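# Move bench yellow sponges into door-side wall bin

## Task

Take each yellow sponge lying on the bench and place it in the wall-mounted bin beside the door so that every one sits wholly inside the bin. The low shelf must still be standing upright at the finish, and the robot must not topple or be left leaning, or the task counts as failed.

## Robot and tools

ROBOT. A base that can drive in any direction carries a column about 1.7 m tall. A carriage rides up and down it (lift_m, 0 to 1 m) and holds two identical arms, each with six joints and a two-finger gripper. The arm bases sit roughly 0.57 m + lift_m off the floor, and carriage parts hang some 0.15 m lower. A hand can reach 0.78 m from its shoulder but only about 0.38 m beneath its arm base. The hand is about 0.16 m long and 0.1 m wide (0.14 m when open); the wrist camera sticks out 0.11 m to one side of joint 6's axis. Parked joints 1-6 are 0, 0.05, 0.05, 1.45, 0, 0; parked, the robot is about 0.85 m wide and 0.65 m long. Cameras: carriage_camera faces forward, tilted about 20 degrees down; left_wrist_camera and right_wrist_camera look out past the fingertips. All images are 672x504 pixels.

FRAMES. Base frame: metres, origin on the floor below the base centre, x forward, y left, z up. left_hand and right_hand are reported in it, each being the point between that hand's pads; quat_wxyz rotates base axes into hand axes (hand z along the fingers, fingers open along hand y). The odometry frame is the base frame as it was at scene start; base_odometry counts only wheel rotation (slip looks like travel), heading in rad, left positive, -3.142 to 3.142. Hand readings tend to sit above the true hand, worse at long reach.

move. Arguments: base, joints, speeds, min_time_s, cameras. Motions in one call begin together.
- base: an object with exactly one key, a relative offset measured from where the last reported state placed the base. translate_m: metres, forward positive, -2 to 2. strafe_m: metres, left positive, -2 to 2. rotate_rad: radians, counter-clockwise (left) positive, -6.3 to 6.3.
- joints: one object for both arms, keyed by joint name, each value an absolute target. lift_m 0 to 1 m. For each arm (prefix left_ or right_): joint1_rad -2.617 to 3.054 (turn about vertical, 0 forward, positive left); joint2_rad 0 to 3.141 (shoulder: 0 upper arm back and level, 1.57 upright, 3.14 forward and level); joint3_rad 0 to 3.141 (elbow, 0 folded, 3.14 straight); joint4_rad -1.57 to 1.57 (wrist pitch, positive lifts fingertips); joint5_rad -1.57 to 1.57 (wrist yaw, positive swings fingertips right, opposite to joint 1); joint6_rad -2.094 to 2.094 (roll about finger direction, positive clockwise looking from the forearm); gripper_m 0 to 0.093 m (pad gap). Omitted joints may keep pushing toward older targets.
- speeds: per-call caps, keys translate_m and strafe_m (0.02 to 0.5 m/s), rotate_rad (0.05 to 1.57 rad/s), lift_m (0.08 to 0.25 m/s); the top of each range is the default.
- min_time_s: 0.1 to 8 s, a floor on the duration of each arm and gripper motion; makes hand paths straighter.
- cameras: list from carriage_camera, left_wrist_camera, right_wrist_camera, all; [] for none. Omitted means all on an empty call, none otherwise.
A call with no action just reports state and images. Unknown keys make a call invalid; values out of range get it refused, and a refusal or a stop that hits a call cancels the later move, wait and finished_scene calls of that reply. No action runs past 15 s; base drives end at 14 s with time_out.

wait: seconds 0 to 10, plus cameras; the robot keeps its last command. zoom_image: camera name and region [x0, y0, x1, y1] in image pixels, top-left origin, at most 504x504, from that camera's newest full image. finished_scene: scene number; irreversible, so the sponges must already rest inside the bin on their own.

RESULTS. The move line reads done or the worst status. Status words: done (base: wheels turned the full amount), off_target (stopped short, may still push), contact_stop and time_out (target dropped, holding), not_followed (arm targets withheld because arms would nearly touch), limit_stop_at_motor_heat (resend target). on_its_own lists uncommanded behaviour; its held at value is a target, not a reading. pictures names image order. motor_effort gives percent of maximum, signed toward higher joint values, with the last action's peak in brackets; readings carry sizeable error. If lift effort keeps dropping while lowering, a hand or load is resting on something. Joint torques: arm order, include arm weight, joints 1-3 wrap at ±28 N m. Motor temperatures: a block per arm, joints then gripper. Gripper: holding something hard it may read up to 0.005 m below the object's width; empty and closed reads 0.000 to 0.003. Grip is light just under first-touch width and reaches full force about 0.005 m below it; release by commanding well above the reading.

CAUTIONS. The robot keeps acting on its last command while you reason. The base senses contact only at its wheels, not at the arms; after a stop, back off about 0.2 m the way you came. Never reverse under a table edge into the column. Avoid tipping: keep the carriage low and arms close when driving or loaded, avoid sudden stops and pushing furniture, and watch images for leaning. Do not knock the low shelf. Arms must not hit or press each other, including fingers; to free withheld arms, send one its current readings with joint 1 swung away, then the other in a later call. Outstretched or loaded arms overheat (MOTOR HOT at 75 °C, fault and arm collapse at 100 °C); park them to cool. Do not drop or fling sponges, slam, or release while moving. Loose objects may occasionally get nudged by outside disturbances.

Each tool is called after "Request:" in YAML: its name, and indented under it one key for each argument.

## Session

Request:
move:

Request:
move:
  base: {"rotate_rad": 1.4}
  cameras: ["carriage_camera"]

Request:
move:
  base: {"rotate_rad": 1.4}
  cameras: ["carriage_camera"]

Request:
move:
  base: {"rotate_rad": 1.4}
  cameras: ["carriage_camera"]

Scene clock: 0.00 s.
Joint torques (N m): no reading
Motor temperatures (°C): left_arm=[26 32 31 26 28 27 27] | right_arm=[24 31 36 33 28 28 29]
base_odometry: x=+0.000 y=+0.000 heading=+0.000
base_status: not commanded
joint_positions: lift_m=+0.300 left_joint1_rad=+0.011 left_joint2_rad=+0.040 left_joint3_rad=+0.066 left_joint4_rad=+1.415 left_joint5_rad=-0.030 left_joint6_rad=+0.020 left_gripper_m=+0.09396 right_joint1_rad=-0.013 right_joint2_rad=+0.047 right_joint3_rad=+0.054 right_joint4_rad=+1.453 right_joint5_rad=+0.046 right_joint6_rad=+0.043 right_gripper_m=+0.09396
joint_status: not commanded
motor_effort: lift_m=+32 drive_wheels=+3
left_hand: x=+0.2574 y=+0.3050 z=+1.3148 quat_wxyz=(+0.998, -0.015, +0.065, +0.016) (m; base frame)
right_hand: x=+0.2540 y=-0.3078 z=+1.3127 quat_wxyz=(+0.998, +0.025, +0.055, +0.014) (m; base frame)
pictures: carriage_camera, left_wrist_camera, right_wrist_camera
camera_calibration:
left_wrist_camera: T_world_to_cam=[[0.0618262, -0.996985, 0.0468768, 0.233217], [0.74195, 0.0144942, -0.670299, 0.697944], [0.667599, 0.0762223, 0.740609, -1.04587], [0, 0, 0, 1]] pos_world=[0.165964, 0.302116, 1.23148]
right_wrist_camera: T_world_to_cam=[[-0.0453657, -0.997019, -0.0624141, -0.227134], [0.741739, 0.00823228, -0.670638, 0.699896], [0.669152, -0.076719, 0.739155, -1.0369], [0, 0, 0, 1]] pos_world=[0.1644, -0.311769, 1.22163]

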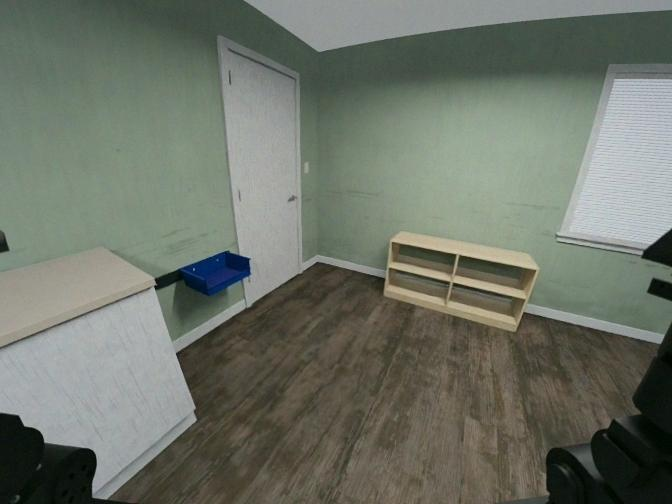

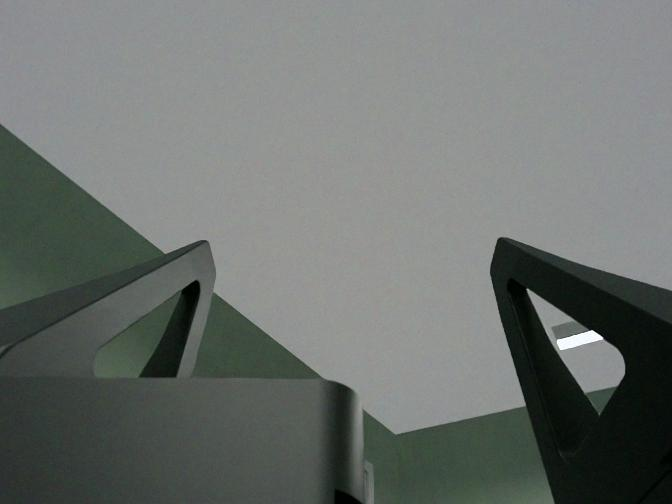

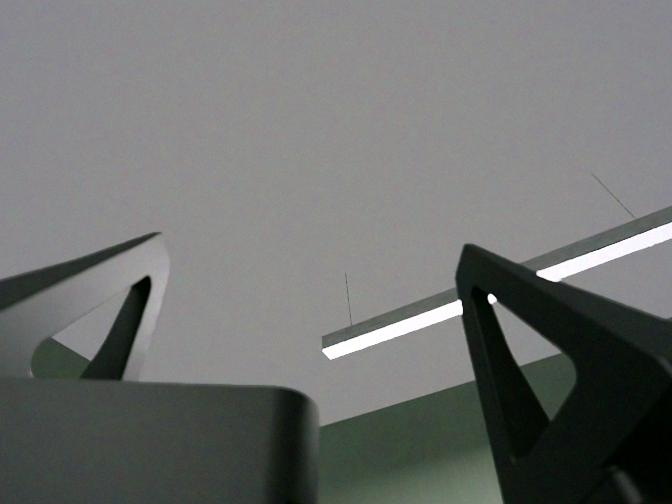

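Scene clock: 2.97 s.
Joint torques (N m): left_arm=[-0.18 4.93 4.4 -0.17 -0.06 -0.09] | right_arm=[-0.34 4.51 5.85 -0.18 0.02 0.05]
move: done
base_odometry: x=+0.000 y=+0.000 heading=+1.400
base_status: done
joint_positions: lift_m=+0.300 left_joint1_rad=+0.011 left_joint2_rad=+0.040 left_joint3_rad=+0.066 left_joint4_rad=+1.415 left_joint5_rad=-0.030 left_joint6_rad=+0.020 left_gripper_m=+0.09397 right_joint1_rad=-0.013 right_joint2_rad=+0.047 right_joint3_rad=+0.054 right_joint4_rad=+1.452 right_joint5_rad=+0.046 right_joint6_rad=+0.043 right_gripper_m=+0.09397
joint_status: not commanded
motor_effort: lift_m=+32(32) drive_wheels=+8(18)
left_hand: x=+0.2575 y=+0.3050 z=+1.3148 quat_wxyz=(+0.998, -0.015, +0.065, +0.016) (m; base frame)
right_hand: x=+0.2542 y=-0.3078 z=+1.3127 quat_wxyz=(+0.998, +0.025, +0.055, +0.014) (m; base frame)
pictures: carriage_camera

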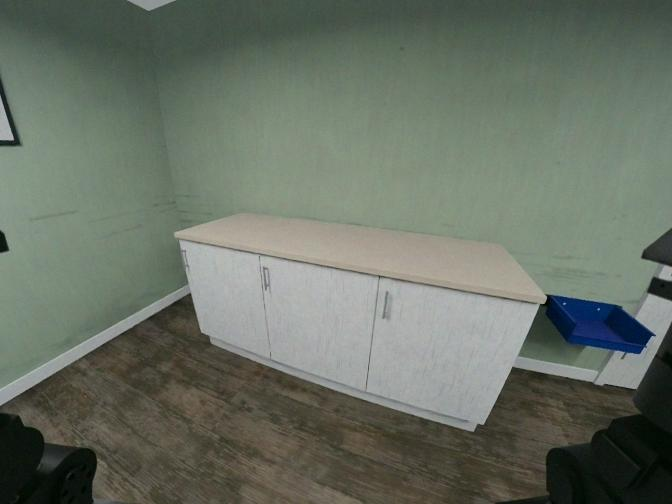

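Scene clock: 5.93 s.
Joint torques (N m): left_arm=[-0.17 4.92 4.4 -0.18 -0.07 -0.09] | right_arm=[-0.35 4.51 5.87 -0.18 0.02 0.05]
move: done
base_odometry: x=+0.000 y=+0.000 heading=+2.799
base_status: done
joint_positions: lift_m=+0.300 left_joint1_rad=+0.011 left_joint2_rad=+0.040 left_joint3_rad=+0.066 left_joint4_rad=+1.415 left_joint5_rad=-0.030 left_joint6_rad=+0.020 left_gripper_m=+0.09397 right_joint1_rad=-0.013 right_joint2_rad=+0.047 right_joint3_rad=+0.054 right_joint4_rad=+1.451 right_joint5_rad=+0.046 right_joint6_rad=+0.043 right_gripper_m=+0.09397
joint_status: not commanded
motor_effort: lift_m=+32(32) drive_wheels=+8(15)
left_hand: x=+0.2575 y=+0.3050 z=+1.3148 quat_wxyz=(+0.998, -0.015, +0.065, +0.016) (m; base frame)
right_hand: x=+0.2543 y=-0.3078 z=+1.3127 quat_wxyz=(+0.998, +0.025, +0.056, +0.014) (m; base frame)
pictures: carriage_camera

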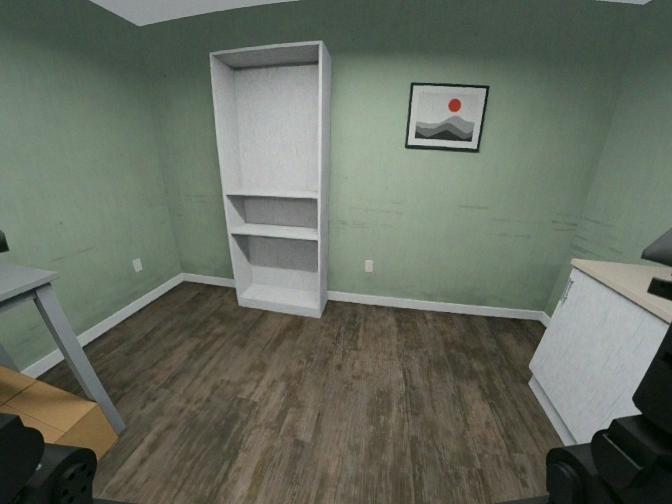

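Scene clock: 8.90 s.
Joint torques (N m): left_arm=[-0.18 4.94 4.44 -0.17 -0.07 -0.09] | right_arm=[-0.34 4.51 5.86 -0.18 0.02 0.06]
move: done
base_odometry: x=+0.000 y=+0.000 heading=-2.084
base_status: done
joint_positions: lift_m=+0.300 left_joint1_rad=+0.011 left_joint2_rad=+0.040 left_joint3_rad=+0.066 left_joint4_rad=+1.414 left_joint5_rad=-0.030 left_joint6_rad=+0.020 left_gripper_m=+0.09398 right_joint1_rad=-0.013 right_joint2_rad=+0.047 right_joint3_rad=+0.054 right_joint4_rad=+1.451 right_joint5_rad=+0.046 right_joint6_rad=+0.043 right_gripper_m=+0.09398
joint_status: not commanded
motor_effort: lift_m=+32(32) drive_wheels=+8(17)
left_hand: x=+0.2576 y=+0.3050 z=+1.3148 quat_wxyz=(+0.998, -0.015, +0.065, +0.016) (m; base frame)
right_hand: x=+0.2544 y=-0.3078 z=+1.3126 quat_wxyz=(+0.998, +0.025, +0.056, +0.014) (m; base frame)
pictures: carriage_camera

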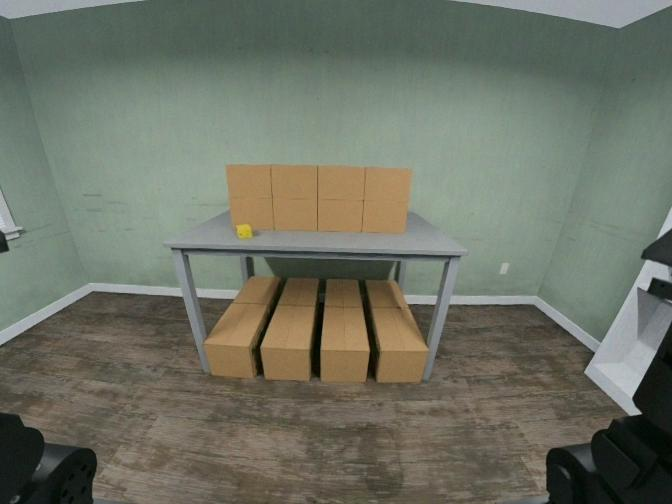

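Request:
move:
  base: {"rotate_rad": -0.02}
  joints: {"lift_m": 1.0}

Request:
move:
  base: {"strafe_m": 0.1}

Request:
move:
  base: {"translate_m": 0.5}
  joints: {"left_joint1_rad": 0, "left_joint2_rad": 2.5, "left_joint3_rad": 2.5, "left_joint4_rad": -1.2, "left_joint5_rad": 0, "left_joint6_rad": 0, "left_gripper_m": 0.093}
  speeds: {"translate_m": 0.25}
  min_time_s: 3
  cameras: ["carriage_camera", "left_wrist_camera"]

Scene clock: 39.67 s.
Joint torques (N m): left_arm=[-0.17 5 4.38 -0.16 -0.06 -0.08] | right_arm=[-0.35 4.51 5.85 -0.17 0.02 0.06]
move: done
base_odometry: x=+0.000 y=+0.000 heading=-2.104
base_status: done
joint_positions: lift_m=+0.997 left_joint1_rad=+0.011 left_joint2_rad=+0.040 left_joint3_rad=+0.066 left_joint4_rad=+1.414 left_joint5_rad=-0.030 left_joint6_rad=+0.020 left_gripper_m=+0.09398 right_joint1_rad=-0.013 right_joint2_rad=+0.047 right_joint3_rad=+0.054 right_joint4_rad=+1.451 right_joint5_rad=+0.046 right_joint6_rad=+0.043 right_gripper_m=+0.09398
joint_status: all done
joint sent to its limit — lift_m, upper limit.
motor_effort: lift_m=+33(40) drive_wheels=+4(6)
left_hand: x=+0.2576 y=+0.3050 z=+2.0122 quat_wxyz=(+0.998, -0.015, +0.065, +0.016) (m; base frame)
right_hand: x=+0.2544 y=-0.3078 z=+2.0100 quat_wxyz=(+0.998, +0.025, +0.056, +0.014) (m; base frame)
camera_calibration:
carriage_camera: T_world_to_cam=[[-0.0303786, -0.999131, 0.0285239, -0.0478895], [-0.377467, -0.0149565, -0.925902, 1.90026], [0.925525, -0.0388945, -0.376685, 0.620693], [0, 0, 0, 1]] pos_world=[0.141365, 0.00471482, 1.99463]
left_wrist_camera: T_world_to_cam=[[0.0618648, -0.996985, 0.0468311, 0.200589], [0.741474, 0.0144994, -0.670825, 1.16642], [0.668123, 0.0762245, 0.740136, -1.56176], [0, 0, 0, 1]] pos_world=[0.166167, 0.302116, 1.92898]
right_wrist_camera: T_world_to_cam=[[-0.0454635, -0.997019, -0.0623431, -0.183712], [0.740739, 0.00822645, -0.671743, 1.16981], [0.670253, -0.0767197, 0.738157, -1.55086], [0, 0, 0, 1]] pos_world=[0.164596, -0.311769, 1.91913]

Scene clock: 41.23 s.
Joint torques (N m): left_arm=[-0.14 4.96 4.4 -0.15 -0.07 -0.08] | right_arm=[-0.32 4.51 5.85 -0.17 0.01 0.06]
move: done
base_odometry: x=+0.086 y=-0.051 heading=-2.103
base_status: done
joint_positions: lift_m=+0.997 left_joint1_rad=+0.011 left_joint2_rad=+0.040 left_joint3_rad=+0.066 left_joint4_rad=+1.414 left_joint5_rad=-0.030 left_joint6_rad=+0.020 left_gripper_m=+0.09398 right_joint1_rad=-0.013 right_joint2_rad=+0.047 right_joint3_rad=+0.054 right_joint4_rad=+1.451 right_joint5_rad=+0.046 right_joint6_rad=+0.043 right_gripper_m=+0.09398
joint_status: not commanded
motor_effort: lift_m=+33(33) drive_wheels=+9(16)
left_hand: x=+0.2576 y=+0.3049 z=+2.0122 quat_wxyz=(+0.998, -0.015, +0.065, +0.016) (m; base frame)
right_hand: x=+0.2544 y=-0.3078 z=+2.0100 quat_wxyz=(+0.998, +0.025, +0.056, +0.013) (m; base frame)
camera_calibration:
carriage_camera: T_world_to_cam=[[-0.0303786, -0.999131, 0.0285239, -0.0478895], [-0.377467, -0.0149565, -0.925902, 1.90026], [0.925525, -0.0388945, -0.376685, 0.620693], [0, 0, 0, 1]] pos_world=[0.141365, 0.00471482, 1.99463]
left_wrist_camera: T_world_to_cam=[[0.0614385, -0.997013, 0.0468105, 0.200709], [0.741447, 0.0141925, -0.670861, 1.16659], [0.668192, 0.0759243, 0.740104, -1.56162], [0, 0, 0, 1]] pos_world=[0.166168, 0.302117, 1.92898]
right_wrist_camera: T_world_to_cam=[[-0.0458191, -0.997006, -0.0622912, -0.183748], [0.740728, 0.00792891, -0.671759, 1.16975], [0.670241, -0.0769201, 0.738146, -1.5509], [0, 0, 0, 1]] pos_world=[0.164594, -0.311768, 1.91913]

Scene clock: 44.70 s.
Joint torques (N m): left_arm=[-0.85 -15.86 7.39 1.01 0 -0.22] | right_arm=[-0.32 4.53 5.86 -0.18 0.02 0.07]
move: done
base_odometry: x=-0.167 y=-0.482 heading=-2.103
base_status: done
joint_positions: lift_m=+0.997 left_joint1_rad=+0.008 left_joint2_rad=+2.492 left_joint3_rad=+2.471 left_joint4_rad=-1.191 left_joint5_rad=-0.009 left_joint6_rad=+0.011 left_gripper_m=+0.09310 right_joint1_rad=-0.013 right_joint2_rad=+0.047 right_joint3_rad=+0.054 right_joint4_rad=+1.451 right_joint5_rad=+0.046 right_joint6_rad=+0.043 right_gripper_m=+0.09398
joint_status: all done
motor_effort: lift_m=+33(33) drive_wheels=-2(15)
left_hand: x=+0.7886 y=+0.3056 z=+1.6758 quat_wxyz=(+0.178, +0.001, +0.984, +0.006) (m; base frame)
right_hand: x=+0.2543 y=-0.3078 z=+2.0101 quat_wxyz=(+0.998, +0.025, +0.056, +0.013) (m; base frame)
pictures: carriage_camera, left_wrist_camera
camera_calibration:
carriage_camera: T_world_to_cam=[[-0.0303786, -0.999131, 0.0285239, -0.0478895], [-0.377467, -0.0149565, -0.925902, 1.90026], [0.925525, -0.0388945, -0.376685, 0.620693], [0, 0, 0, 1]] pos_world=[0.141365, 0.00471482, 1.99463]
left_wrist_camera: T_world_to_cam=[[-0.0138886, -0.998985, -0.0428477, 0.394771], [-0.969934, 0.0030472, 0.243348, 0.368201], [-0.242971, 0.0449392, -0.968992, 1.92464], [0, 0, 0, 1]] pos_world=[0.830245, 0.306756, 1.79228]

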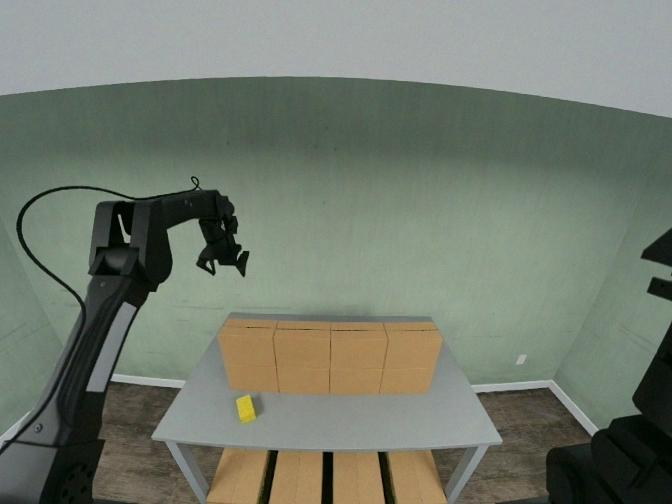

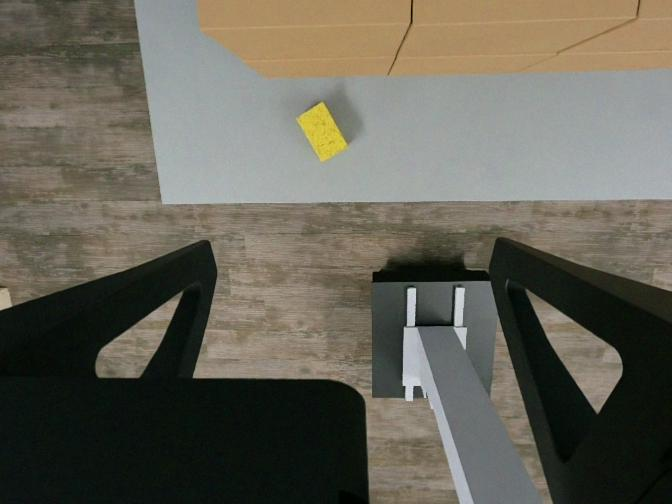

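Request:
move:
  base: {"strafe_m": -0.115}
  joints: {"left_joint1_rad": 0.5, "left_joint2_rad": 1.35, "left_joint3_rad": 1.35, "left_joint4_rad": -0.8, "left_joint5_rad": 0, "left_joint6_rad": 0}
  min_time_s: 2

Request:
move:
  base: {"translate_m": 0.31}
  joints: {"lift_m": 0.26}
  speeds: {"translate_m": 0.2}
  cameras: ["carriage_camera", "left_wrist_camera"]

Scene clock: 69.57 s.
Joint torques (N m): left_arm=[0.38 -8.21 4.49 1.91 -0.03 -0.2] | right_arm=[-0.35 4.53 5.86 -0.17 0.03 0.06]
Motor temperatures (°C): left_arm=[26 48 37 28 28 26 27] | right_arm=[24 32 38 32 28 28 29]
move: done
base_odometry: x=-0.267 y=-0.424 heading=-2.103
base_status: done
joint_positions: lift_m=+0.997 left_joint1_rad=+0.493 left_joint2_rad=+1.369 left_joint3_rad=+1.363 left_joint4_rad=-0.815 left_joint5_rad=-0.005 left_joint6_rad=+0.010 left_gripper_m=+0.09310 right_joint1_rad=-0.013 right_joint2_rad=+0.047 right_joint3_rad=+0.054 right_joint4_rad=+1.451 right_joint5_rad=+0.046 right_joint6_rad=+0.043 right_gripper_m=+0.09398
joint_status: all done
motor_effort: lift_m=+33(33) drive_wheels=+1(16)
left_hand: x=+0.5604 y=+0.4801 z=+1.8289 quat_wxyz=(+0.354, -0.223, +0.903, +0.093) (m; base frame)
right_hand: x=+0.2543 y=-0.3078 z=+2.0101 quat_wxyz=(+0.998, +0.025, +0.056, +0.014) (m; base frame)
camera_calibration:
carriage_camera: T_world_to_cam=[[-0.0303786, -0.999131, 0.0285239, -0.0478895], [-0.377467, -0.0149565, -0.925902, 1.90026], [0.925525, -0.0388945, -0.376685, 0.620693], [0, 0, 0, 1]] pos_world=[0.141365, 0.00471482, 1.99463]
left_wrist_camera: T_world_to_cam=[[0.467247, -0.88301, -0.0444289, 0.250045], [-0.877524, -0.45704, -0.145143, 0.988652], [0.107857, 0.106805, -0.988413, 1.81897], [0, 0, 0, 1]] pos_world=[0.554545, 0.478371, 1.9525]
right_wrist_camera: T_world_to_cam=[[-0.045443, -0.997018, -0.0623625, -0.183682], [0.740979, 0.0082272, -0.671477, 1.16933], [0.669989, -0.0767233, 0.738396, -1.55121], [0, 0, 0, 1]] pos_world=[0.164497, -0.311769, 1.91913]

Scene clock: 73.07 s.
Joint torques (N m): left_arm=[0.24 -6.76 4.97 1.86 -0.03 -0.21] | right_arm=[-0.38 4.51 5.87 -0.16 0.02 0.06]
move: done
base_odometry: x=-0.424 y=-0.691 heading=-2.103
base_status: done
joint_positions: lift_m=+0.260 left_joint1_rad=+0.494 left_joint2_rad=+1.356 left_joint3_rad=+1.357 left_joint4_rad=-0.807 left_joint5_rad=-0.005 left_joint6_rad=+0.010 left_gripper_m=+0.09310 right_joint1_rad=-0.013 right_joint2_rad=+0.047 right_joint3_rad=+0.054 right_joint4_rad=+1.451 right_joint5_rad=+0.046 right_joint6_rad=+0.043 right_gripper_m=+0.09398
joint_status: all done
motor_effort: lift_m=+30(30) drive_wheels=-1(14)
left_hand: x=+0.5591 y=+0.4800 z=+1.0948 quat_wxyz=(+0.360, -0.223, +0.901, +0.095) (m; base frame)
right_hand: x=+0.2543 y=-0.3078 z=+1.2728 quat_wxyz=(+0.998, +0.025, +0.056, +0.014) (m; base frame)
pictures: carriage_camera, left_wrist_camera
camera_calibration:
carriage_camera: T_world_to_cam=[[-0.0303786, -0.999131, 0.0285239, -0.0268588], [-0.377467, -0.0149565, -0.925902, 1.21759], [0.925525, -0.0388945, -0.376685, 0.342963], [0, 0, 0, 1]] pos_world=[0.141365, 0.00471482, 1.25733]
left_wrist_camera: T_world_to_cam=[[0.468899, -0.882141, -0.0442787, 0.21648], [-0.875057, -0.457151, -0.159023, 0.894724], [0.120039, 0.113312, -0.986281, 1.08123], [0, 0, 0, 1]] pos_world=[0.551637, 0.477474, 1.21826]

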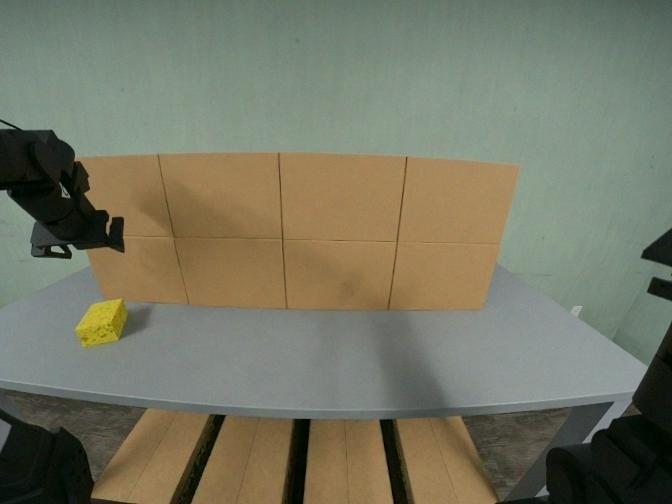

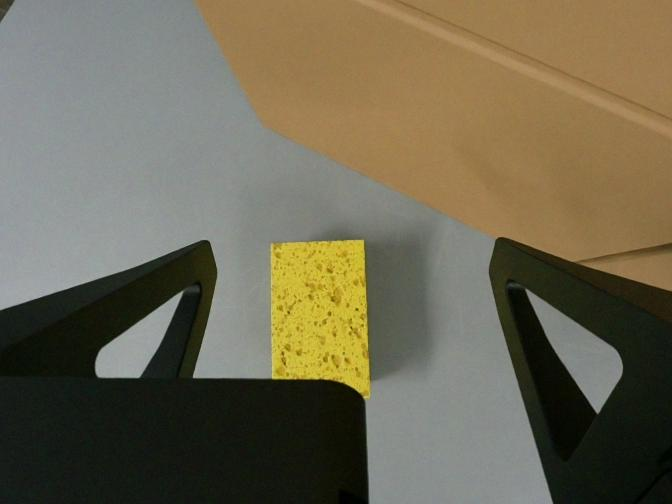

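Request:
move:
  base: {"strafe_m": 0.018}

Request:
move:
  base: {"translate_m": -0.016}
  joints: {"lift_m": 0.14}
  cameras: ["carriage_camera", "left_wrist_camera"]

Scene clock: 83.53 s.
Joint torques (N m): left_arm=[0.01 -6.71 4.98 1.85 -0.03 -0.2] | right_arm=[-0.36 4.51 5.85 -0.19 0.02 0.06]
Motor temperatures (°C): left_arm=[26 43 35 29 27 26 27] | right_arm=[24 32 39 32 28 28 29]
move: done
base_odometry: x=-0.409 y=-0.700 heading=-2.103
base_status: done
joint_positions: lift_m=+0.260 left_joint1_rad=+0.497 left_joint2_rad=+1.356 left_joint3_rad=+1.357 left_joint4_rad=-0.807 left_joint5_rad=-0.004 left_joint6_rad=+0.010 left_gripper_m=+0.09310 right_joint1_rad=-0.013 right_joint2_rad=+0.047 right_joint3_rad=+0.054 right_joint4_rad=+1.451 right_joint5_rad=+0.046 right_joint6_rad=+0.043 right_gripper_m=+0.09398
joint_status: not commanded
motor_effort: lift_m=+30(30) drive_wheels=+6(10)
left_hand: x=+0.5586 y=+0.4808 z=+1.0948 quat_wxyz=(+0.360, -0.225, +0.900, +0.095) (m; base frame)
right_hand: x=+0.2543 y=-0.3078 z=+1.2728 quat_wxyz=(+0.998, +0.025, +0.056, +0.014) (m; base frame)
camera_calibration:
carriage_camera: T_world_to_cam=[[-0.0303786, -0.999131, 0.0285239, -0.0268588], [-0.377467, -0.0149565, -0.925902, 1.21759], [0.925525, -0.0388945, -0.376685, 0.342963], [0, 0, 0, 1]] pos_world=[0.141365, 0.00471482, 1.25733]
left_wrist_camera: T_world_to_cam=[[0.471267, -0.880907, -0.0437006, 0.214874], [-0.873784, -0.459566, -0.159064, 0.895281], [0.120037, 0.113147, -0.986301, 1.08128], [0, 0, 0, 1]] pos_world=[0.551225, 0.478382, 1.21826]
right_wrist_camera: T_world_to_cam=[[-0.045443, -0.997018, -0.0623625, -0.229662], [0.740979, 0.0082272, -0.671477, 0.674251], [0.669989, -0.0767233, 0.738396, -1.00679], [0, 0, 0, 1]] pos_world=[0.164497, -0.311769, 1.18183]

Scene clock: 84.53 s.
Joint torques (N m): left_arm=[0.13 -6.72 5 1.85 -0.04 -0.21] | right_arm=[-0.36 4.52 5.87 -0.17 0.02 0.06]
move: done
base_odometry: x=-0.401 y=-0.686 heading=-2.104
base_status: done
joint_positions: lift_m=+0.140 left_joint1_rad=+0.497 left_joint2_rad=+1.356 left_joint3_rad=+1.357 left_joint4_rad=-0.806 left_joint5_rad=-0.004 left_joint6_rad=+0.010 left_gripper_m=+0.09310 right_joint1_rad=-0.013 right_joint2_rad=+0.047 right_joint3_rad=+0.054 right_joint4_rad=+1.451 right_joint5_rad=+0.046 right_joint6_rad=+0.043 right_gripper_m=+0.09398
joint_status: all done
motor_effort: lift_m=+30(31) drive_wheels=+0(9)
left_hand: x=+0.5588 y=+0.4809 z=+0.9750 quat_wxyz=(+0.361, -0.224, +0.900, +0.096) (m; base frame)
right_hand: x=+0.2543 y=-0.3078 z=+1.1528 quat_wxyz=(+0.998, +0.025, +0.056, +0.014) (m; base frame)
pictures: carriage_camera, left_wrist_camera
camera_calibration:
carriage_camera: T_world_to_cam=[[-0.0303786, -0.999131, 0.0285239, -0.0234359], [-0.377467, -0.0149565, -0.925902, 1.10649], [0.925525, -0.0388945, -0.376685, 0.297761], [0, 0, 0, 1]] pos_world=[0.141365, 0.00471482, 1.13733]
left_wrist_camera: T_world_to_cam=[[0.471394, -0.880842, -0.043657, 0.209491], [-0.873577, -0.459566, -0.160191, 0.87735], [0.121039, 0.113651, -0.98612, 0.962131], [0, 0, 0, 1]] pos_world=[0.551225, 0.478382, 1.09847]

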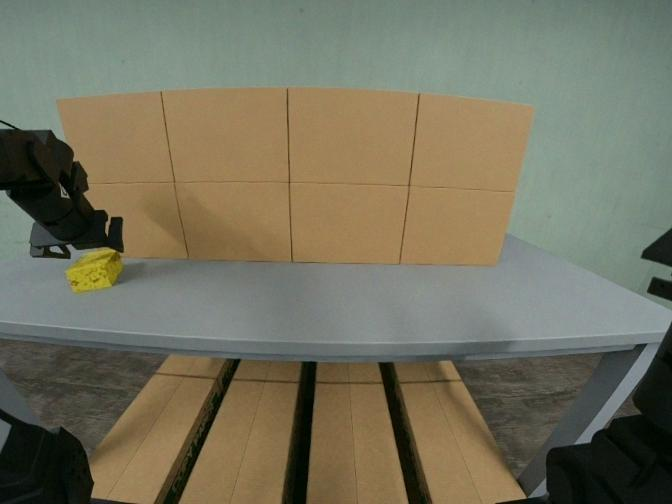

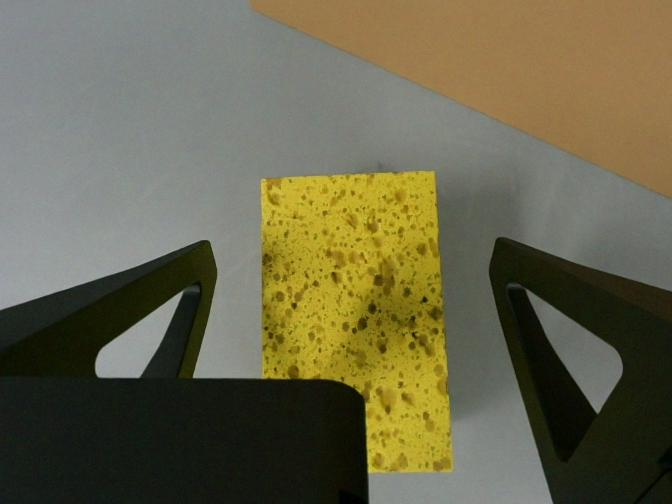

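Request:
move:
  joints: {"lift_m": 0.11}

Request:
move:
  joints: {"left_gripper_m": 0.048}
  min_time_s: 1.5

Request:
move:
  joints: {"lift_m": 0.4}
  speeds: {"lift_m": 0.12}
  cameras: ["carriage_camera", "left_wrist_camera"]

Scene clock: 97.73 s.
Joint torques (N m): left_arm=[0.08 -6.76 5.18 1.85 -0.05 -0.19] | right_arm=[-0.36 4.51 5.87 -0.17 0.02 0.06]
move: done
base_odometry: x=-0.401 y=-0.686 heading=-2.104
base_status: not commanded
joint_positions: lift_m=+0.110 left_joint1_rad=+0.497 left_joint2_rad=+1.356 left_joint3_rad=+1.355 left_joint4_rad=-0.806 left_joint5_rad=-0.004 left_joint6_rad=+0.010 left_gripper_m=+0.09310 right_joint1_rad=-0.013 right_joint2_rad=+0.047 right_joint3_rad=+0.054 right_joint4_rad=+1.451 right_joint5_rad=+0.046 right_joint6_rad=+0.043 right_gripper_m=+0.09398
joint_status: all done
motor_effort: lift_m=+30(32) drive_wheels=+0(1)
left_hand: x=+0.5586 y=+0.4808 z=+0.9443 quat_wxyz=(+0.360, -0.225, +0.901, +0.095) (m; base frame)
right_hand: x=+0.2543 y=-0.3078 z=+1.1228 quat_wxyz=(+0.998, +0.025, +0.056, +0.014) (m; base frame)
camera_calibration:
carriage_camera: T_world_to_cam=[[-0.0303786, -0.999131, 0.0285239, -0.0225802], [-0.377467, -0.0149565, -0.925902, 1.07871], [0.925525, -0.0388945, -0.376685, 0.28646], [0, 0, 0, 1]] pos_world=[0.141365, 0.00471482, 1.10733]
left_wrist_camera: T_world_to_cam=[[0.471274, -0.880905, -0.0436726, 0.208263], [-0.873876, -0.459667, -0.158264, 0.870587], [0.119341, 0.11275, -0.986431, 0.933547], [0, 0, 0, 1]] pos_world=[0.551225, 0.478382, 1.06776]
right_wrist_camera: T_world_to_cam=[[-0.045443, -0.997018, -0.0623625, -0.23901], [0.740979, 0.0082272, -0.671477, 0.573596], [0.669989, -0.0767233, 0.738396, -0.896107], [0, 0, 0, 1]] pos_world=[0.164497, -0.311769, 1.03193]

Scene clock: 99.53 s.
Joint torques (N m): left_arm=[0.1 -6.69 5.09 1.84 -0.05 -0.2] | right_arm=[-0.36 4.52 5.85 -0.17 0.01 0.06]
move: off_target
base_odometry: x=-0.401 y=-0.686 heading=-2.104
base_status: not commanded
joint_positions: lift_m=+0.110 left_joint1_rad=+0.497 left_joint2_rad=+1.356 left_joint3_rad=+1.355 left_joint4_rad=-0.806 left_joint5_rad=-0.004 left_joint6_rad=+0.010 left_gripper_m=+0.05840 right_joint1_rad=-0.013 right_joint2_rad=+0.047 right_joint3_rad=+0.054 right_joint4_rad=+1.451 right_joint5_rad=+0.046 right_joint6_rad=+0.043 right_gripper_m=+0.09398
joint_status: left_gripper_m off_target (ended at +0.05843, target +0.04800)
motor_effort: lift_m=+30(30) drive_wheels=+1(1)
left_hand: x=+0.5586 y=+0.4808 z=+0.9443 quat_wxyz=(+0.360, -0.225, +0.901, +0.095) (m; base frame)
right_hand: x=+0.2543 y=-0.3078 z=+1.1228 quat_wxyz=(+0.998, +0.025, +0.056, +0.014) (m; base frame)
camera_calibration:
carriage_camera: T_world_to_cam=[[-0.0303786, -0.999131, 0.0285239, -0.0225802], [-0.377467, -0.0149565, -0.925902, 1.07871], [0.925525, -0.0388945, -0.376685, 0.28646], [0, 0, 0, 1]] pos_world=[0.141365, 0.00471482, 1.10733]
left_wrist_camera: T_world_to_cam=[[0.471274, -0.880905, -0.0436726, 0.208263], [-0.873876, -0.459667, -0.158264, 0.870587], [0.119341, 0.11275, -0.986431, 0.933547], [0, 0, 0, 1]] pos_world=[0.551225, 0.478382, 1.06776]
right_wrist_camera: T_world_to_cam=[[-0.045443, -0.997018, -0.0623625, -0.23901], [0.740979, 0.0082272, -0.671477, 0.573596], [0.669989, -0.0767233, 0.738396, -0.896107], [0, 0, 0, 1]] pos_world=[0.164497, -0.311769, 1.03193]

Scene clock: 102.37 s.
Joint torques (N m): left_arm=[0.1 -6.79 5.12 1.83 -0.02 -0.2] | right_arm=[-0.36 4.49 5.87 -0.18 0.01 0.06]
move: done
base_odometry: x=-0.401 y=-0.686 heading=-2.104
base_status: not commanded
joint_positions: lift_m=+0.400 left_joint1_rad=+0.497 left_joint2_rad=+1.356 left_joint3_rad=+1.355 left_joint4_rad=-0.805 left_joint5_rad=-0.004 left_joint6_rad=+0.010 left_gripper_m=+0.05839 right_joint1_rad=-0.013 right_joint2_rad=+0.047 right_joint3_rad=+0.054 right_joint4_rad=+1.451 right_joint5_rad=+0.046 right_joint6_rad=+0.043 right_gripper_m=+0.09398
joint_status: all done
motor_effort: lift_m=+33(40) drive_wheels=+1(1)
left_hand: x=+0.5589 y=+0.4809 z=+1.2344 quat_wxyz=(+0.361, -0.224, +0.900, +0.096) (m; base frame)
right_hand: x=+0.2543 y=-0.3078 z=+1.4126 quat_wxyz=(+0.998, +0.025, +0.056, +0.014) (m; base frame)
pictures: carriage_camera, left_wrist_camera
camera_calibration:
carriage_camera: T_world_to_cam=[[-0.0303786, -0.999131, 0.0285239, -0.0308464], [-0.377467, -0.0149565, -0.925902, 1.34704], [0.925525, -0.0388945, -0.376685, 0.395624], [0, 0, 0, 1]] pos_world=[0.141365, 0.00471482, 1.39713]
left_wrist_camera: T_world_to_cam=[[0.471394, -0.880842, -0.043657, 0.220768], [-0.873577, -0.459566, -0.160191, 0.918991], [0.121039, 0.113651, -0.98612, 1.21792], [0, 0, 0, 1]] pos_world=[0.551325, 0.478382, 1.35787]

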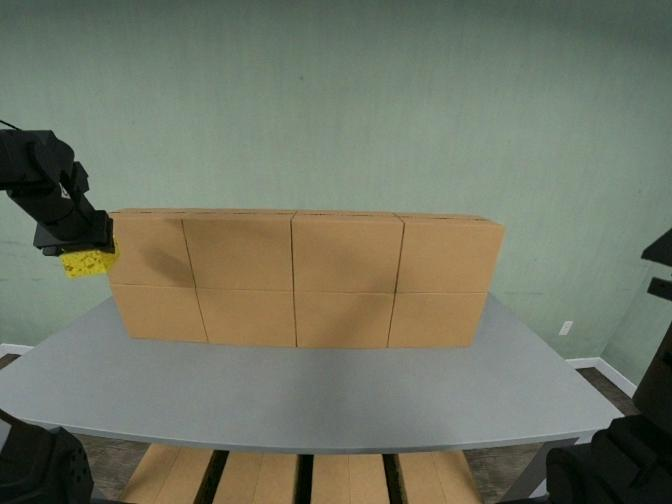

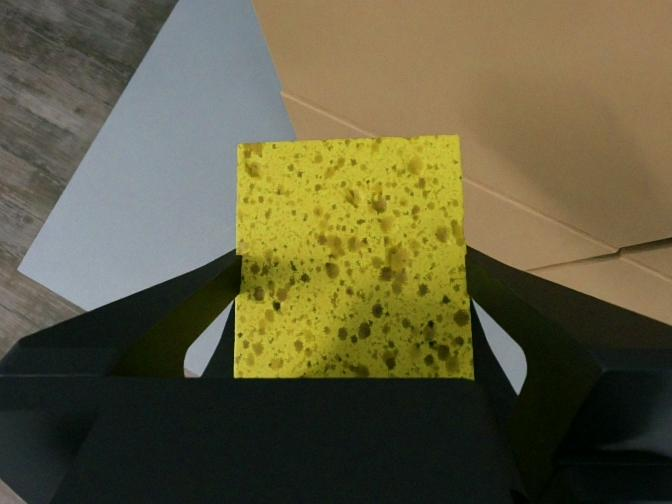

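Request:
move:
  joints: {"lift_m": 0.995, "right_joint1_rad": 0, "right_joint2_rad": 2.5, "right_joint3_rad": 2.5, "right_joint4_rad": -1.0, "right_joint5_rad": 0, "right_joint6_rad": 0}
  min_time_s: 2.5
  cameras: ["carriage_camera", "right_wrist_camera"]

Scene clock: 112.47 s.
Joint torques (N m): left_arm=[0.05 -6.74 5.05 1.8 -0.04 -0.21] | right_arm=[0.46 -16.02 7.91 1.22 -0.05 -0.02]
move: done
base_odometry: x=-0.401 y=-0.686 heading=-2.104
base_status: not commanded
joint_positions: lift_m=+0.995 left_joint1_rad=+0.497 left_joint2_rad=+1.356 left_joint3_rad=+1.355 left_joint4_rad=-0.802 left_joint5_rad=-0.004 left_joint6_rad=+0.010 left_gripper_m=+0.05839 right_joint1_rad=-0.009 right_joint2_rad=+2.490 right_joint3_rad=+2.486 right_joint4_rad=-0.990 right_joint5_rad=+0.011 right_joint6_rad=+0.008 right_gripper_m=+0.09398
joint_status: all done
motor_effort: lift_m=+32(41) drive_wheels=+1(2)
left_hand: x=+0.5593 y=+0.4811 z=+1.8299 quat_wxyz=(+0.362, -0.224, +0.900, +0.096) (m; base frame)
right_hand: x=+0.8350 y=-0.3065 z=+1.7022 quat_wxyz=(+0.284, +0.009, +0.959, -0.005) (m; base frame)
pictures: carriage_camera, right_wrist_camera
camera_calibration:
carriage_camera: T_world_to_cam=[[-0.0303786, -0.999131, 0.0285239, -0.047821], [-0.377467, -0.0149565, -0.925902, 1.89804], [0.925525, -0.0388945, -0.376685, 0.619788], [0, 0, 0, 1]] pos_world=[0.141365, 0.00471482, 1.99223]
right_wrist_camera: T_world_to_cam=[[0.0256895, -0.997967, 0.0583237, -0.440435], [-0.99856, -0.0228689, 0.0485244, 0.749742], [-0.047092, -0.0594863, -0.997118, 1.84528], [0, 0, 0, 1]] pos_world=[0.846875, -0.312625, 1.82926]

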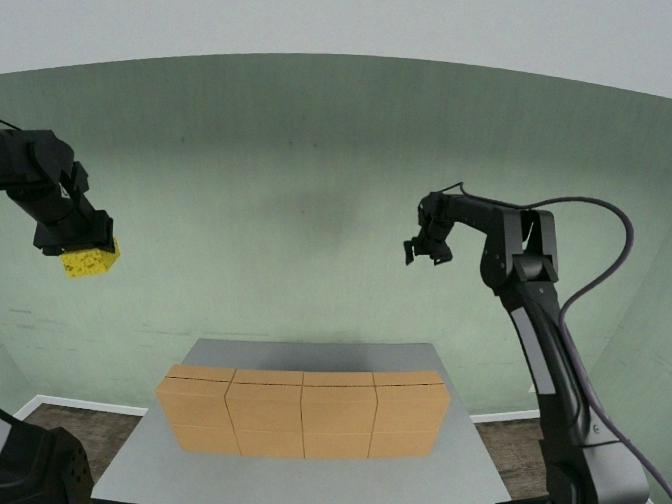

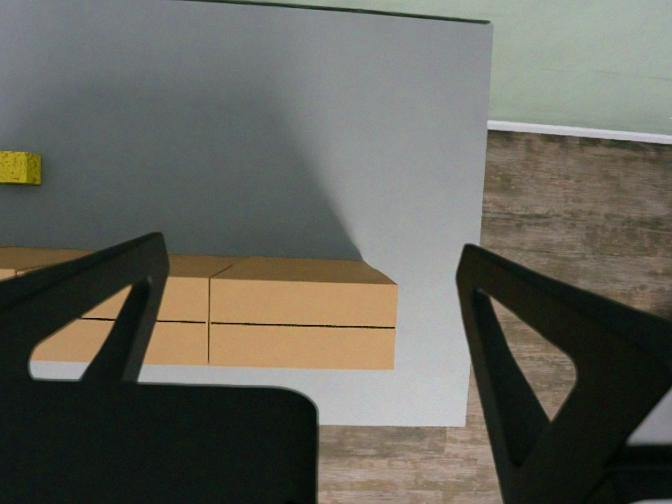

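Request:
move:
  joints: {"lift_m": 0.45, "right_joint1_rad": 0, "right_joint2_rad": 0.05, "right_joint3_rad": 0.05, "right_joint4_rad": 1.45, "right_joint5_rad": 0, "right_joint6_rad": 0}
  min_time_s: 2.5
  base: {"translate_m": -0.55}
  speeds: {"translate_m": 0.3}

Request:
move:
  base: {"rotate_rad": 3.14}
  joints: {"left_joint1_rad": 0}
  cameras: ["carriage_camera"]

Scene clock: 152.77 s.
Joint torques (N m): left_arm=[0.12 -6.76 5.12 1.88 -0.03 -0.19] | right_arm=[0.49 3.64 5.01 -0.04 -0.06 0]
Motor temperatures (°C): left_arm=[26 37 35 32 27 26 29] | right_arm=[24 52 43 33 28 28 28]
move: done
base_odometry: x=-0.121 y=-0.212 heading=-2.104
base_status: done
joint_positions: lift_m=+0.450 left_joint1_rad=+0.497 left_joint2_rad=+1.356 left_joint3_rad=+1.355 left_joint4_rad=-0.810 left_joint5_rad=-0.004 left_joint6_rad=+0.010 left_gripper_m=+0.05839 right_joint1_rad=-0.009 right_joint2_rad=+0.055 right_joint3_rad=+0.054 right_joint4_rad=+1.441 right_joint5_rad=+0.009 right_joint6_rad=+0.007 right_gripper_m=+0.09398
joint_status: all done
motor_effort: lift_m=+31(34) drive_wheels=+1(16)
left_hand: x=+0.5581 y=+0.4805 z=+1.2837 quat_wxyz=(+0.358, -0.225, +0.901, +0.095) (m; base frame)
right_hand: x=+0.2594 y=-0.3014 z=+1.4624 quat_wxyz=(+0.998, +0.005, +0.065, -0.001) (m; base frame)
camera_calibration:
carriage_camera: T_world_to_cam=[[-0.0303786, -0.999131, 0.0285239, -0.0322783], [-0.377467, -0.0149565, -0.925902, 1.39352], [0.925525, -0.0388945, -0.376685, 0.414533], [0, 0, 0, 1]] pos_world=[0.141365, 0.00471482, 1.44733]
left_wrist_camera: T_world_to_cam=[[0.471131, -0.880981, -0.0436785, 0.223214], [-0.874356, -0.45991, -0.154865, 0.919678], [0.116345, 0.111153, -0.98697, 1.27153], [0, 0, 0, 1]] pos_world=[0.551026, 0.478283, 1.40714]
right_wrist_camera: T_world_to_cam=[[-0.0731351, -0.997104, -0.0208394, -0.264813], [0.7274, -0.0390344, -0.685102, 0.806938], [0.682305, -0.0652636, 0.728149, -1.13456], [0, 0, 0, 1]] pos_world=[0.167779, -0.306593, 1.37344]

Scene clock: 157.03 s.
Joint torques (N m): left_arm=[-0.44 -6.68 5.12 1.79 -0.07 -0.19] | right_arm=[0.16 3.69 5.27 -0.05 -0.06 -0.01]
move: done
base_odometry: x=-0.121 y=-0.213 heading=+1.036
base_status: done
joint_positions: lift_m=+0.450 left_joint1_rad=+0.003 left_joint2_rad=+1.356 left_joint3_rad=+1.355 left_joint4_rad=-0.800 left_joint5_rad=+0.000 left_joint6_rad=+0.010 left_gripper_m=+0.05835 right_joint1_rad=-0.005 right_joint2_rad=+0.055 right_joint3_rad=+0.051 right_joint4_rad=+1.443 right_joint5_rad=+0.009 right_joint6_rad=+0.007 right_gripper_m=+0.09400
joint_status: all done
motor_effort: lift_m=+31(31) drive_wheels=+7(18)
left_hand: x=+0.6059 y=+0.3007 z=+1.2853 quat_wxyz=(+0.375, +0.003, +0.927, +0.002) (m; base frame)
right_hand: x=+0.2599 y=-0.3012 z=+1.4617 quat_wxyz=(+0.998, +0.005, +0.066, +0.001) (m; base frame)
pictures: carriage_camera
camera_calibration:
carriage_camera: T_world_to_cam=[[-0.0303786, -0.999131, 0.0285239, -0.0322783], [-0.377467, -0.0149565, -0.925902, 1.39352], [0.925525, -0.0388945, -0.376685, 0.414533], [0, 0, 0, 1]] pos_world=[0.141365, 0.00471482, 1.44733]

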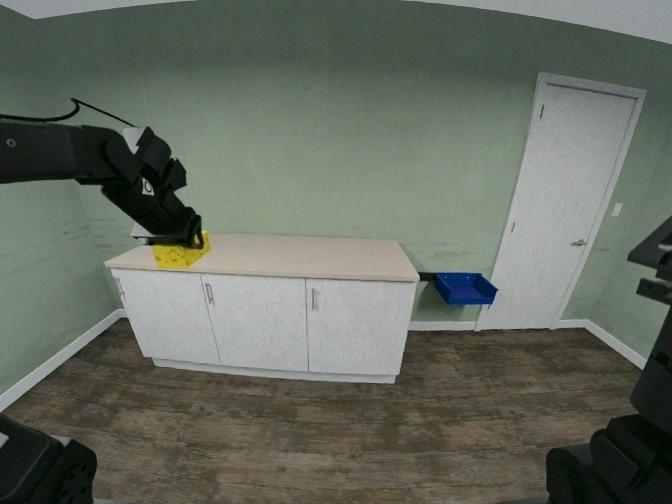

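Request:
move:
  base: {"strafe_m": -1.57}
  joints: {"lift_m": 0.15, "left_joint1_rad": 0, "left_joint2_rad": 2.74, "left_joint3_rad": 1.74, "left_joint4_rad": 0.2}
  min_time_s: 4

Request:
move:
  base: {"translate_m": 0.72}
  speeds: {"translate_m": 0.35}
  cameras: ["carriage_camera", "left_wrist_camera"]

Scene clock: 172.00 s.
Joint torques (N m): left_arm=[-0.27 -15.76 6.46 1.9 -0.07 -0.17] | right_arm=[0.13 3.92 5.61 -0.05 -0.03 -0.01]
Motor temperatures (°C): left_arm=[26 40 36 33 27 26 30] | right_arm=[24 44 42 32 28 28 28]
move: done
base_odometry: x=+1.230 y=-1.011 heading=+1.037
base_status: done
joint_positions: lift_m=+0.150 left_joint1_rad=+0.001 left_joint2_rad=+2.728 left_joint3_rad=+1.712 left_joint4_rad=+0.185 left_joint5_rad=+0.000 left_joint6_rad=+0.009 left_gripper_m=+0.05835 right_joint1_rad=-0.005 right_joint2_rad=+0.052 right_joint3_rad=+0.047 right_joint4_rad=+1.443 right_joint5_rad=+0.007 right_joint6_rad=+0.007 right_gripper_m=+0.09400
joint_status: all done
motor_effort: lift_m=+30(31) drive_wheels=-4(20)
left_hand: x=+0.8336 y=+0.3003 z=+0.5922 quat_wxyz=(+0.362, +0.004, +0.932, +0.002) (m; base frame)
right_hand: x=+0.2602 y=-0.3009 z=+1.1607 quat_wxyz=(+0.998, +0.004, +0.066, +0.001) (m; base frame)
camera_calibration:
carriage_camera: T_world_to_cam=[[-0.0303786, -0.999131, 0.0285239, -0.0237211], [-0.377467, -0.0149565, -0.925902, 1.11575], [0.925525, -0.0388945, -0.376685, 0.301528], [0, 0, 0, 1]] pos_world=[0.141365, 0.00471482, 1.14733]
left_wrist_camera: T_world_to_cam=[[-0.00767959, -0.99916, -0.0402468, 0.337027], [-0.990665, 0.0130798, -0.135686, 0.914198], [0.136099, 0.0388291, -0.989934, 0.584111], [0, 0, 0, 1]] pos_world=[0.828756, 0.302106, 0.71584]
right_wrist_camera: T_world_to_cam=[[-0.0694506, -0.997416, -0.0184016, -0.274397], [0.725739, -0.0378603, -0.686927, 0.602541], [0.684455, -0.0610622, 0.726493, -0.912757], [0, 0, 0, 1]] pos_world=[0.168396, -0.306611, 1.07196]

Scene clock: 175.77 s.
Joint torques (N m): left_arm=[-0.27 -16.44 6.41 2.42 -0.07 -0.16] | right_arm=[0.14 3.92 5.61 -0.07 -0.03 0]
move: done
base_odometry: x=+1.597 y=-0.392 heading=+1.036
base_status: done
joint_positions: lift_m=+0.150 left_joint1_rad=+0.001 left_joint2_rad=+2.736 left_joint3_rad=+1.712 left_joint4_rad=+0.130 left_joint5_rad=+0.000 left_joint6_rad=+0.007 left_gripper_m=+0.05835 right_joint1_rad=-0.005 right_joint2_rad=+0.052 right_joint3_rad=+0.047 right_joint4_rad=+1.445 right_joint5_rad=+0.007 right_joint6_rad=+0.007 right_gripper_m=+0.09400
joint_status: not commanded
motor_effort: lift_m=+30(30) drive_wheels=+8(17)
left_hand: x=+0.8212 y=+0.3002 z=+0.5788 quat_wxyz=(+0.332, +0.002, +0.943, +0.002) (m; base frame)
right_hand: x=+0.2599 y=-0.3009 z=+1.1607 quat_wxyz=(+0.998, +0.004, +0.066, +0.001) (m; base frame)
pictures: carriage_camera, left_wrist_camera
camera_calibration:
carriage_camera: T_world_to_cam=[[-0.0303786, -0.999131, 0.0285239, -0.0237211], [-0.377467, -0.0149565, -0.925902, 1.11575], [0.925525, -0.0388945, -0.376685, 0.301528], [0, 0, 0, 1]] pos_world=[0.141365, 0.00471482, 1.14733]
left_wrist_camera: T_world_to_cam=[[-0.00811058, -0.999251, -0.0378492, 0.33536], [-0.997265, 0.0108637, -0.0731092, 0.870066], [0.0734655, 0.0371527, -0.996605, 0.628266], [0, 0, 0, 1]] pos_world=[0.82425, 0.302315, 0.702436]

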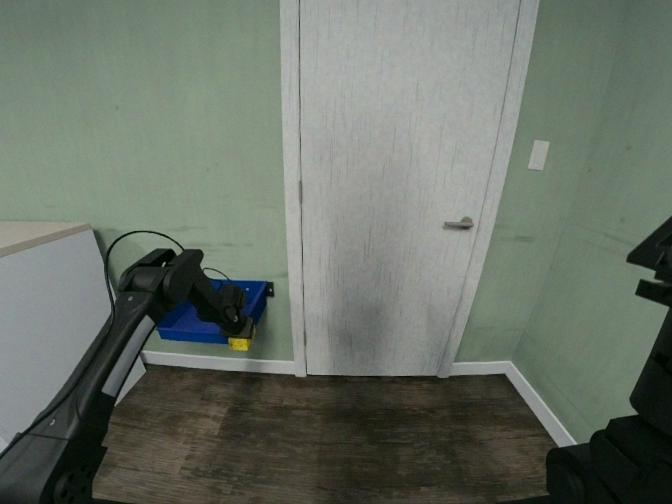

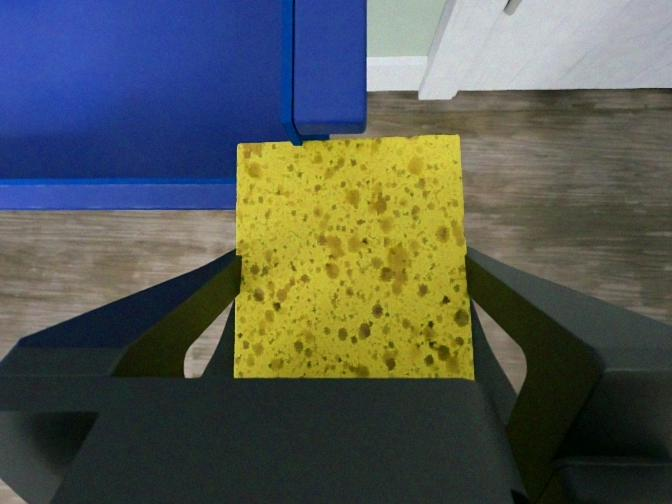

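Request:
move:
  base: {"translate_m": -0.1}

Request:
move:
  base: {"strafe_m": 0.145}
  cameras: ["carriage_camera", "left_wrist_camera"]

Scene clock: 182.93 s.
Joint torques (N m): left_arm=[-0.23 -16.55 6.48 1.87 -0.08 -0.16] | right_arm=[0.12 3.93 5.59 -0.1 -0.03 -0.01]
move: done
base_odometry: x=+1.546 y=-0.478 heading=+1.037
base_status: done
joint_positions: lift_m=+0.150 left_joint1_rad=+0.001 left_joint2_rad=+2.736 left_joint3_rad=+1.712 left_joint4_rad=+0.187 left_joint5_rad=+0.000 left_joint6_rad=+0.007 left_gripper_m=+0.05835 right_joint1_rad=-0.005 right_joint2_rad=+0.052 right_joint3_rad=+0.047 right_joint4_rad=+1.447 right_joint5_rad=+0.007 right_joint6_rad=+0.007 right_gripper_m=+0.09400
joint_status: not commanded
motor_effort: lift_m=+30(30) drive_wheels=+7(11)
left_hand: x=+0.8318 y=+0.3003 z=+0.5878 quat_wxyz=(+0.359, +0.002, +0.933, +0.002) (m; base frame)
right_hand: x=+0.2593 y=-0.3009 z=+1.1608 quat_wxyz=(+0.998, +0.004, +0.065, +0.001) (m; base frame)
camera_calibration:
carriage_camera: T_world_to_cam=[[-0.0303786, -0.999131, 0.0285239, -0.0237211], [-0.377467, -0.0149565, -0.925902, 1.11575], [0.925525, -0.0388945, -0.376685, 0.301528], [0, 0, 0, 1]] pos_world=[0.141365, 0.00471482, 1.14733]
left_wrist_camera: T_world_to_cam=[[-0.00595094, -0.999247, -0.0383452, 0.334293], [-0.991547, 0.0108666, -0.129292, 0.909449], [0.129612, 0.0372517, -0.990865, 0.586358], [0, 0, 0, 1]] pos_world=[0.827752, 0.302315, 0.711405]
right_wrist_camera: T_world_to_cam=[[-0.069376, -0.997416, -0.0186619, -0.274176], [0.728313, -0.0378568, -0.684198, 0.599469], [0.681724, -0.0610586, 0.729057, -0.914487], [0, 0, 0, 1]] pos_world=[0.167805, -0.306611, 1.07175]

Scene clock: 184.83 s.
Joint torques (N m): left_arm=[-0.5 -16.64 6.42 1.85 -0.07 -0.16] | right_arm=[0.14 3.93 5.59 -0.1 -0.04 0]
Motor temperatures (°C): left_arm=[26 45 37 35 27 26 30] | right_arm=[24 40 42 32 28 28 28]
move: done
base_odometry: x=+1.422 y=-0.404 heading=+1.036
base_status: done
joint_positions: lift_m=+0.150 left_joint1_rad=+0.004 left_joint2_rad=+2.736 left_joint3_rad=+1.712 left_joint4_rad=+0.188 left_joint5_rad=-0.001 left_joint6_rad=+0.007 left_gripper_m=+0.05835 right_joint1_rad=-0.005 right_joint2_rad=+0.052 right_joint3_rad=+0.047 right_joint4_rad=+1.447 right_joint5_rad=+0.006 right_joint6_rad=+0.007 right_gripper_m=+0.09400
joint_status: not commanded
motor_effort: lift_m=+30(30) drive_wheels=+1(15)
left_hand: x=+0.8321 y=+0.3019 z=+0.5880 quat_wxyz=(+0.359, +0.001, +0.933, +0.002) (m; base frame)
right_hand: x=+0.2593 y=-0.3007 z=+1.1608 quat_wxyz=(+0.998, +0.003, +0.065, +0.001) (m; base frame)
pictures: carriage_camera, left_wrist_camera
camera_calibration:
carriage_camera: T_world_to_cam=[[-0.0303786, -0.999131, 0.0285239, -0.0237211], [-0.377467, -0.0149565, -0.925902, 1.11575], [0.925525, -0.0388945, -0.376685, 0.301528], [0, 0, 0, 1]] pos_world=[0.141365, 0.00471482, 1.14733]
left_wrist_camera: T_world_to_cam=[[-0.00293967, -0.99925, -0.0386014, 0.333604], [-0.991375, 0.00796989, -0.130814, 0.911371], [0.131023, 0.0378839, -0.990655, 0.584982], [0, 0, 0, 1]] pos_world=[0.827844, 0.303929, 0.711613]

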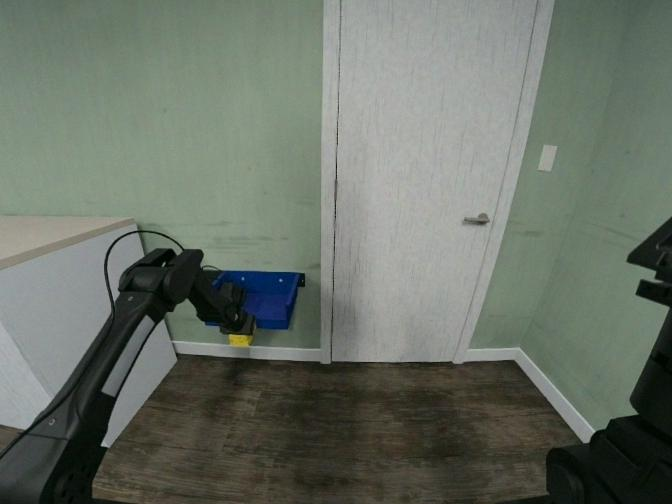

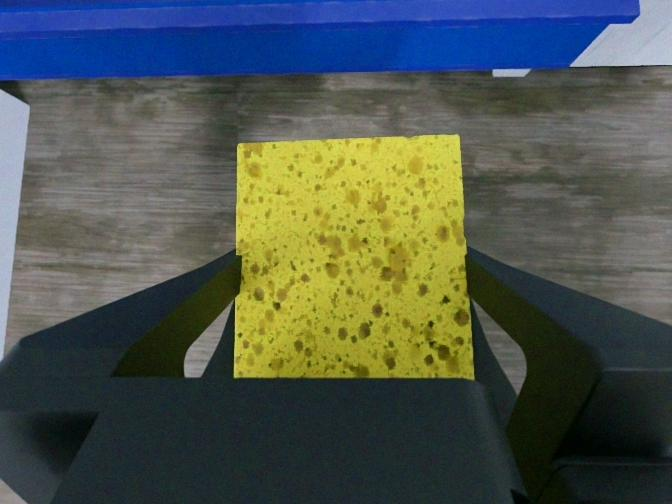

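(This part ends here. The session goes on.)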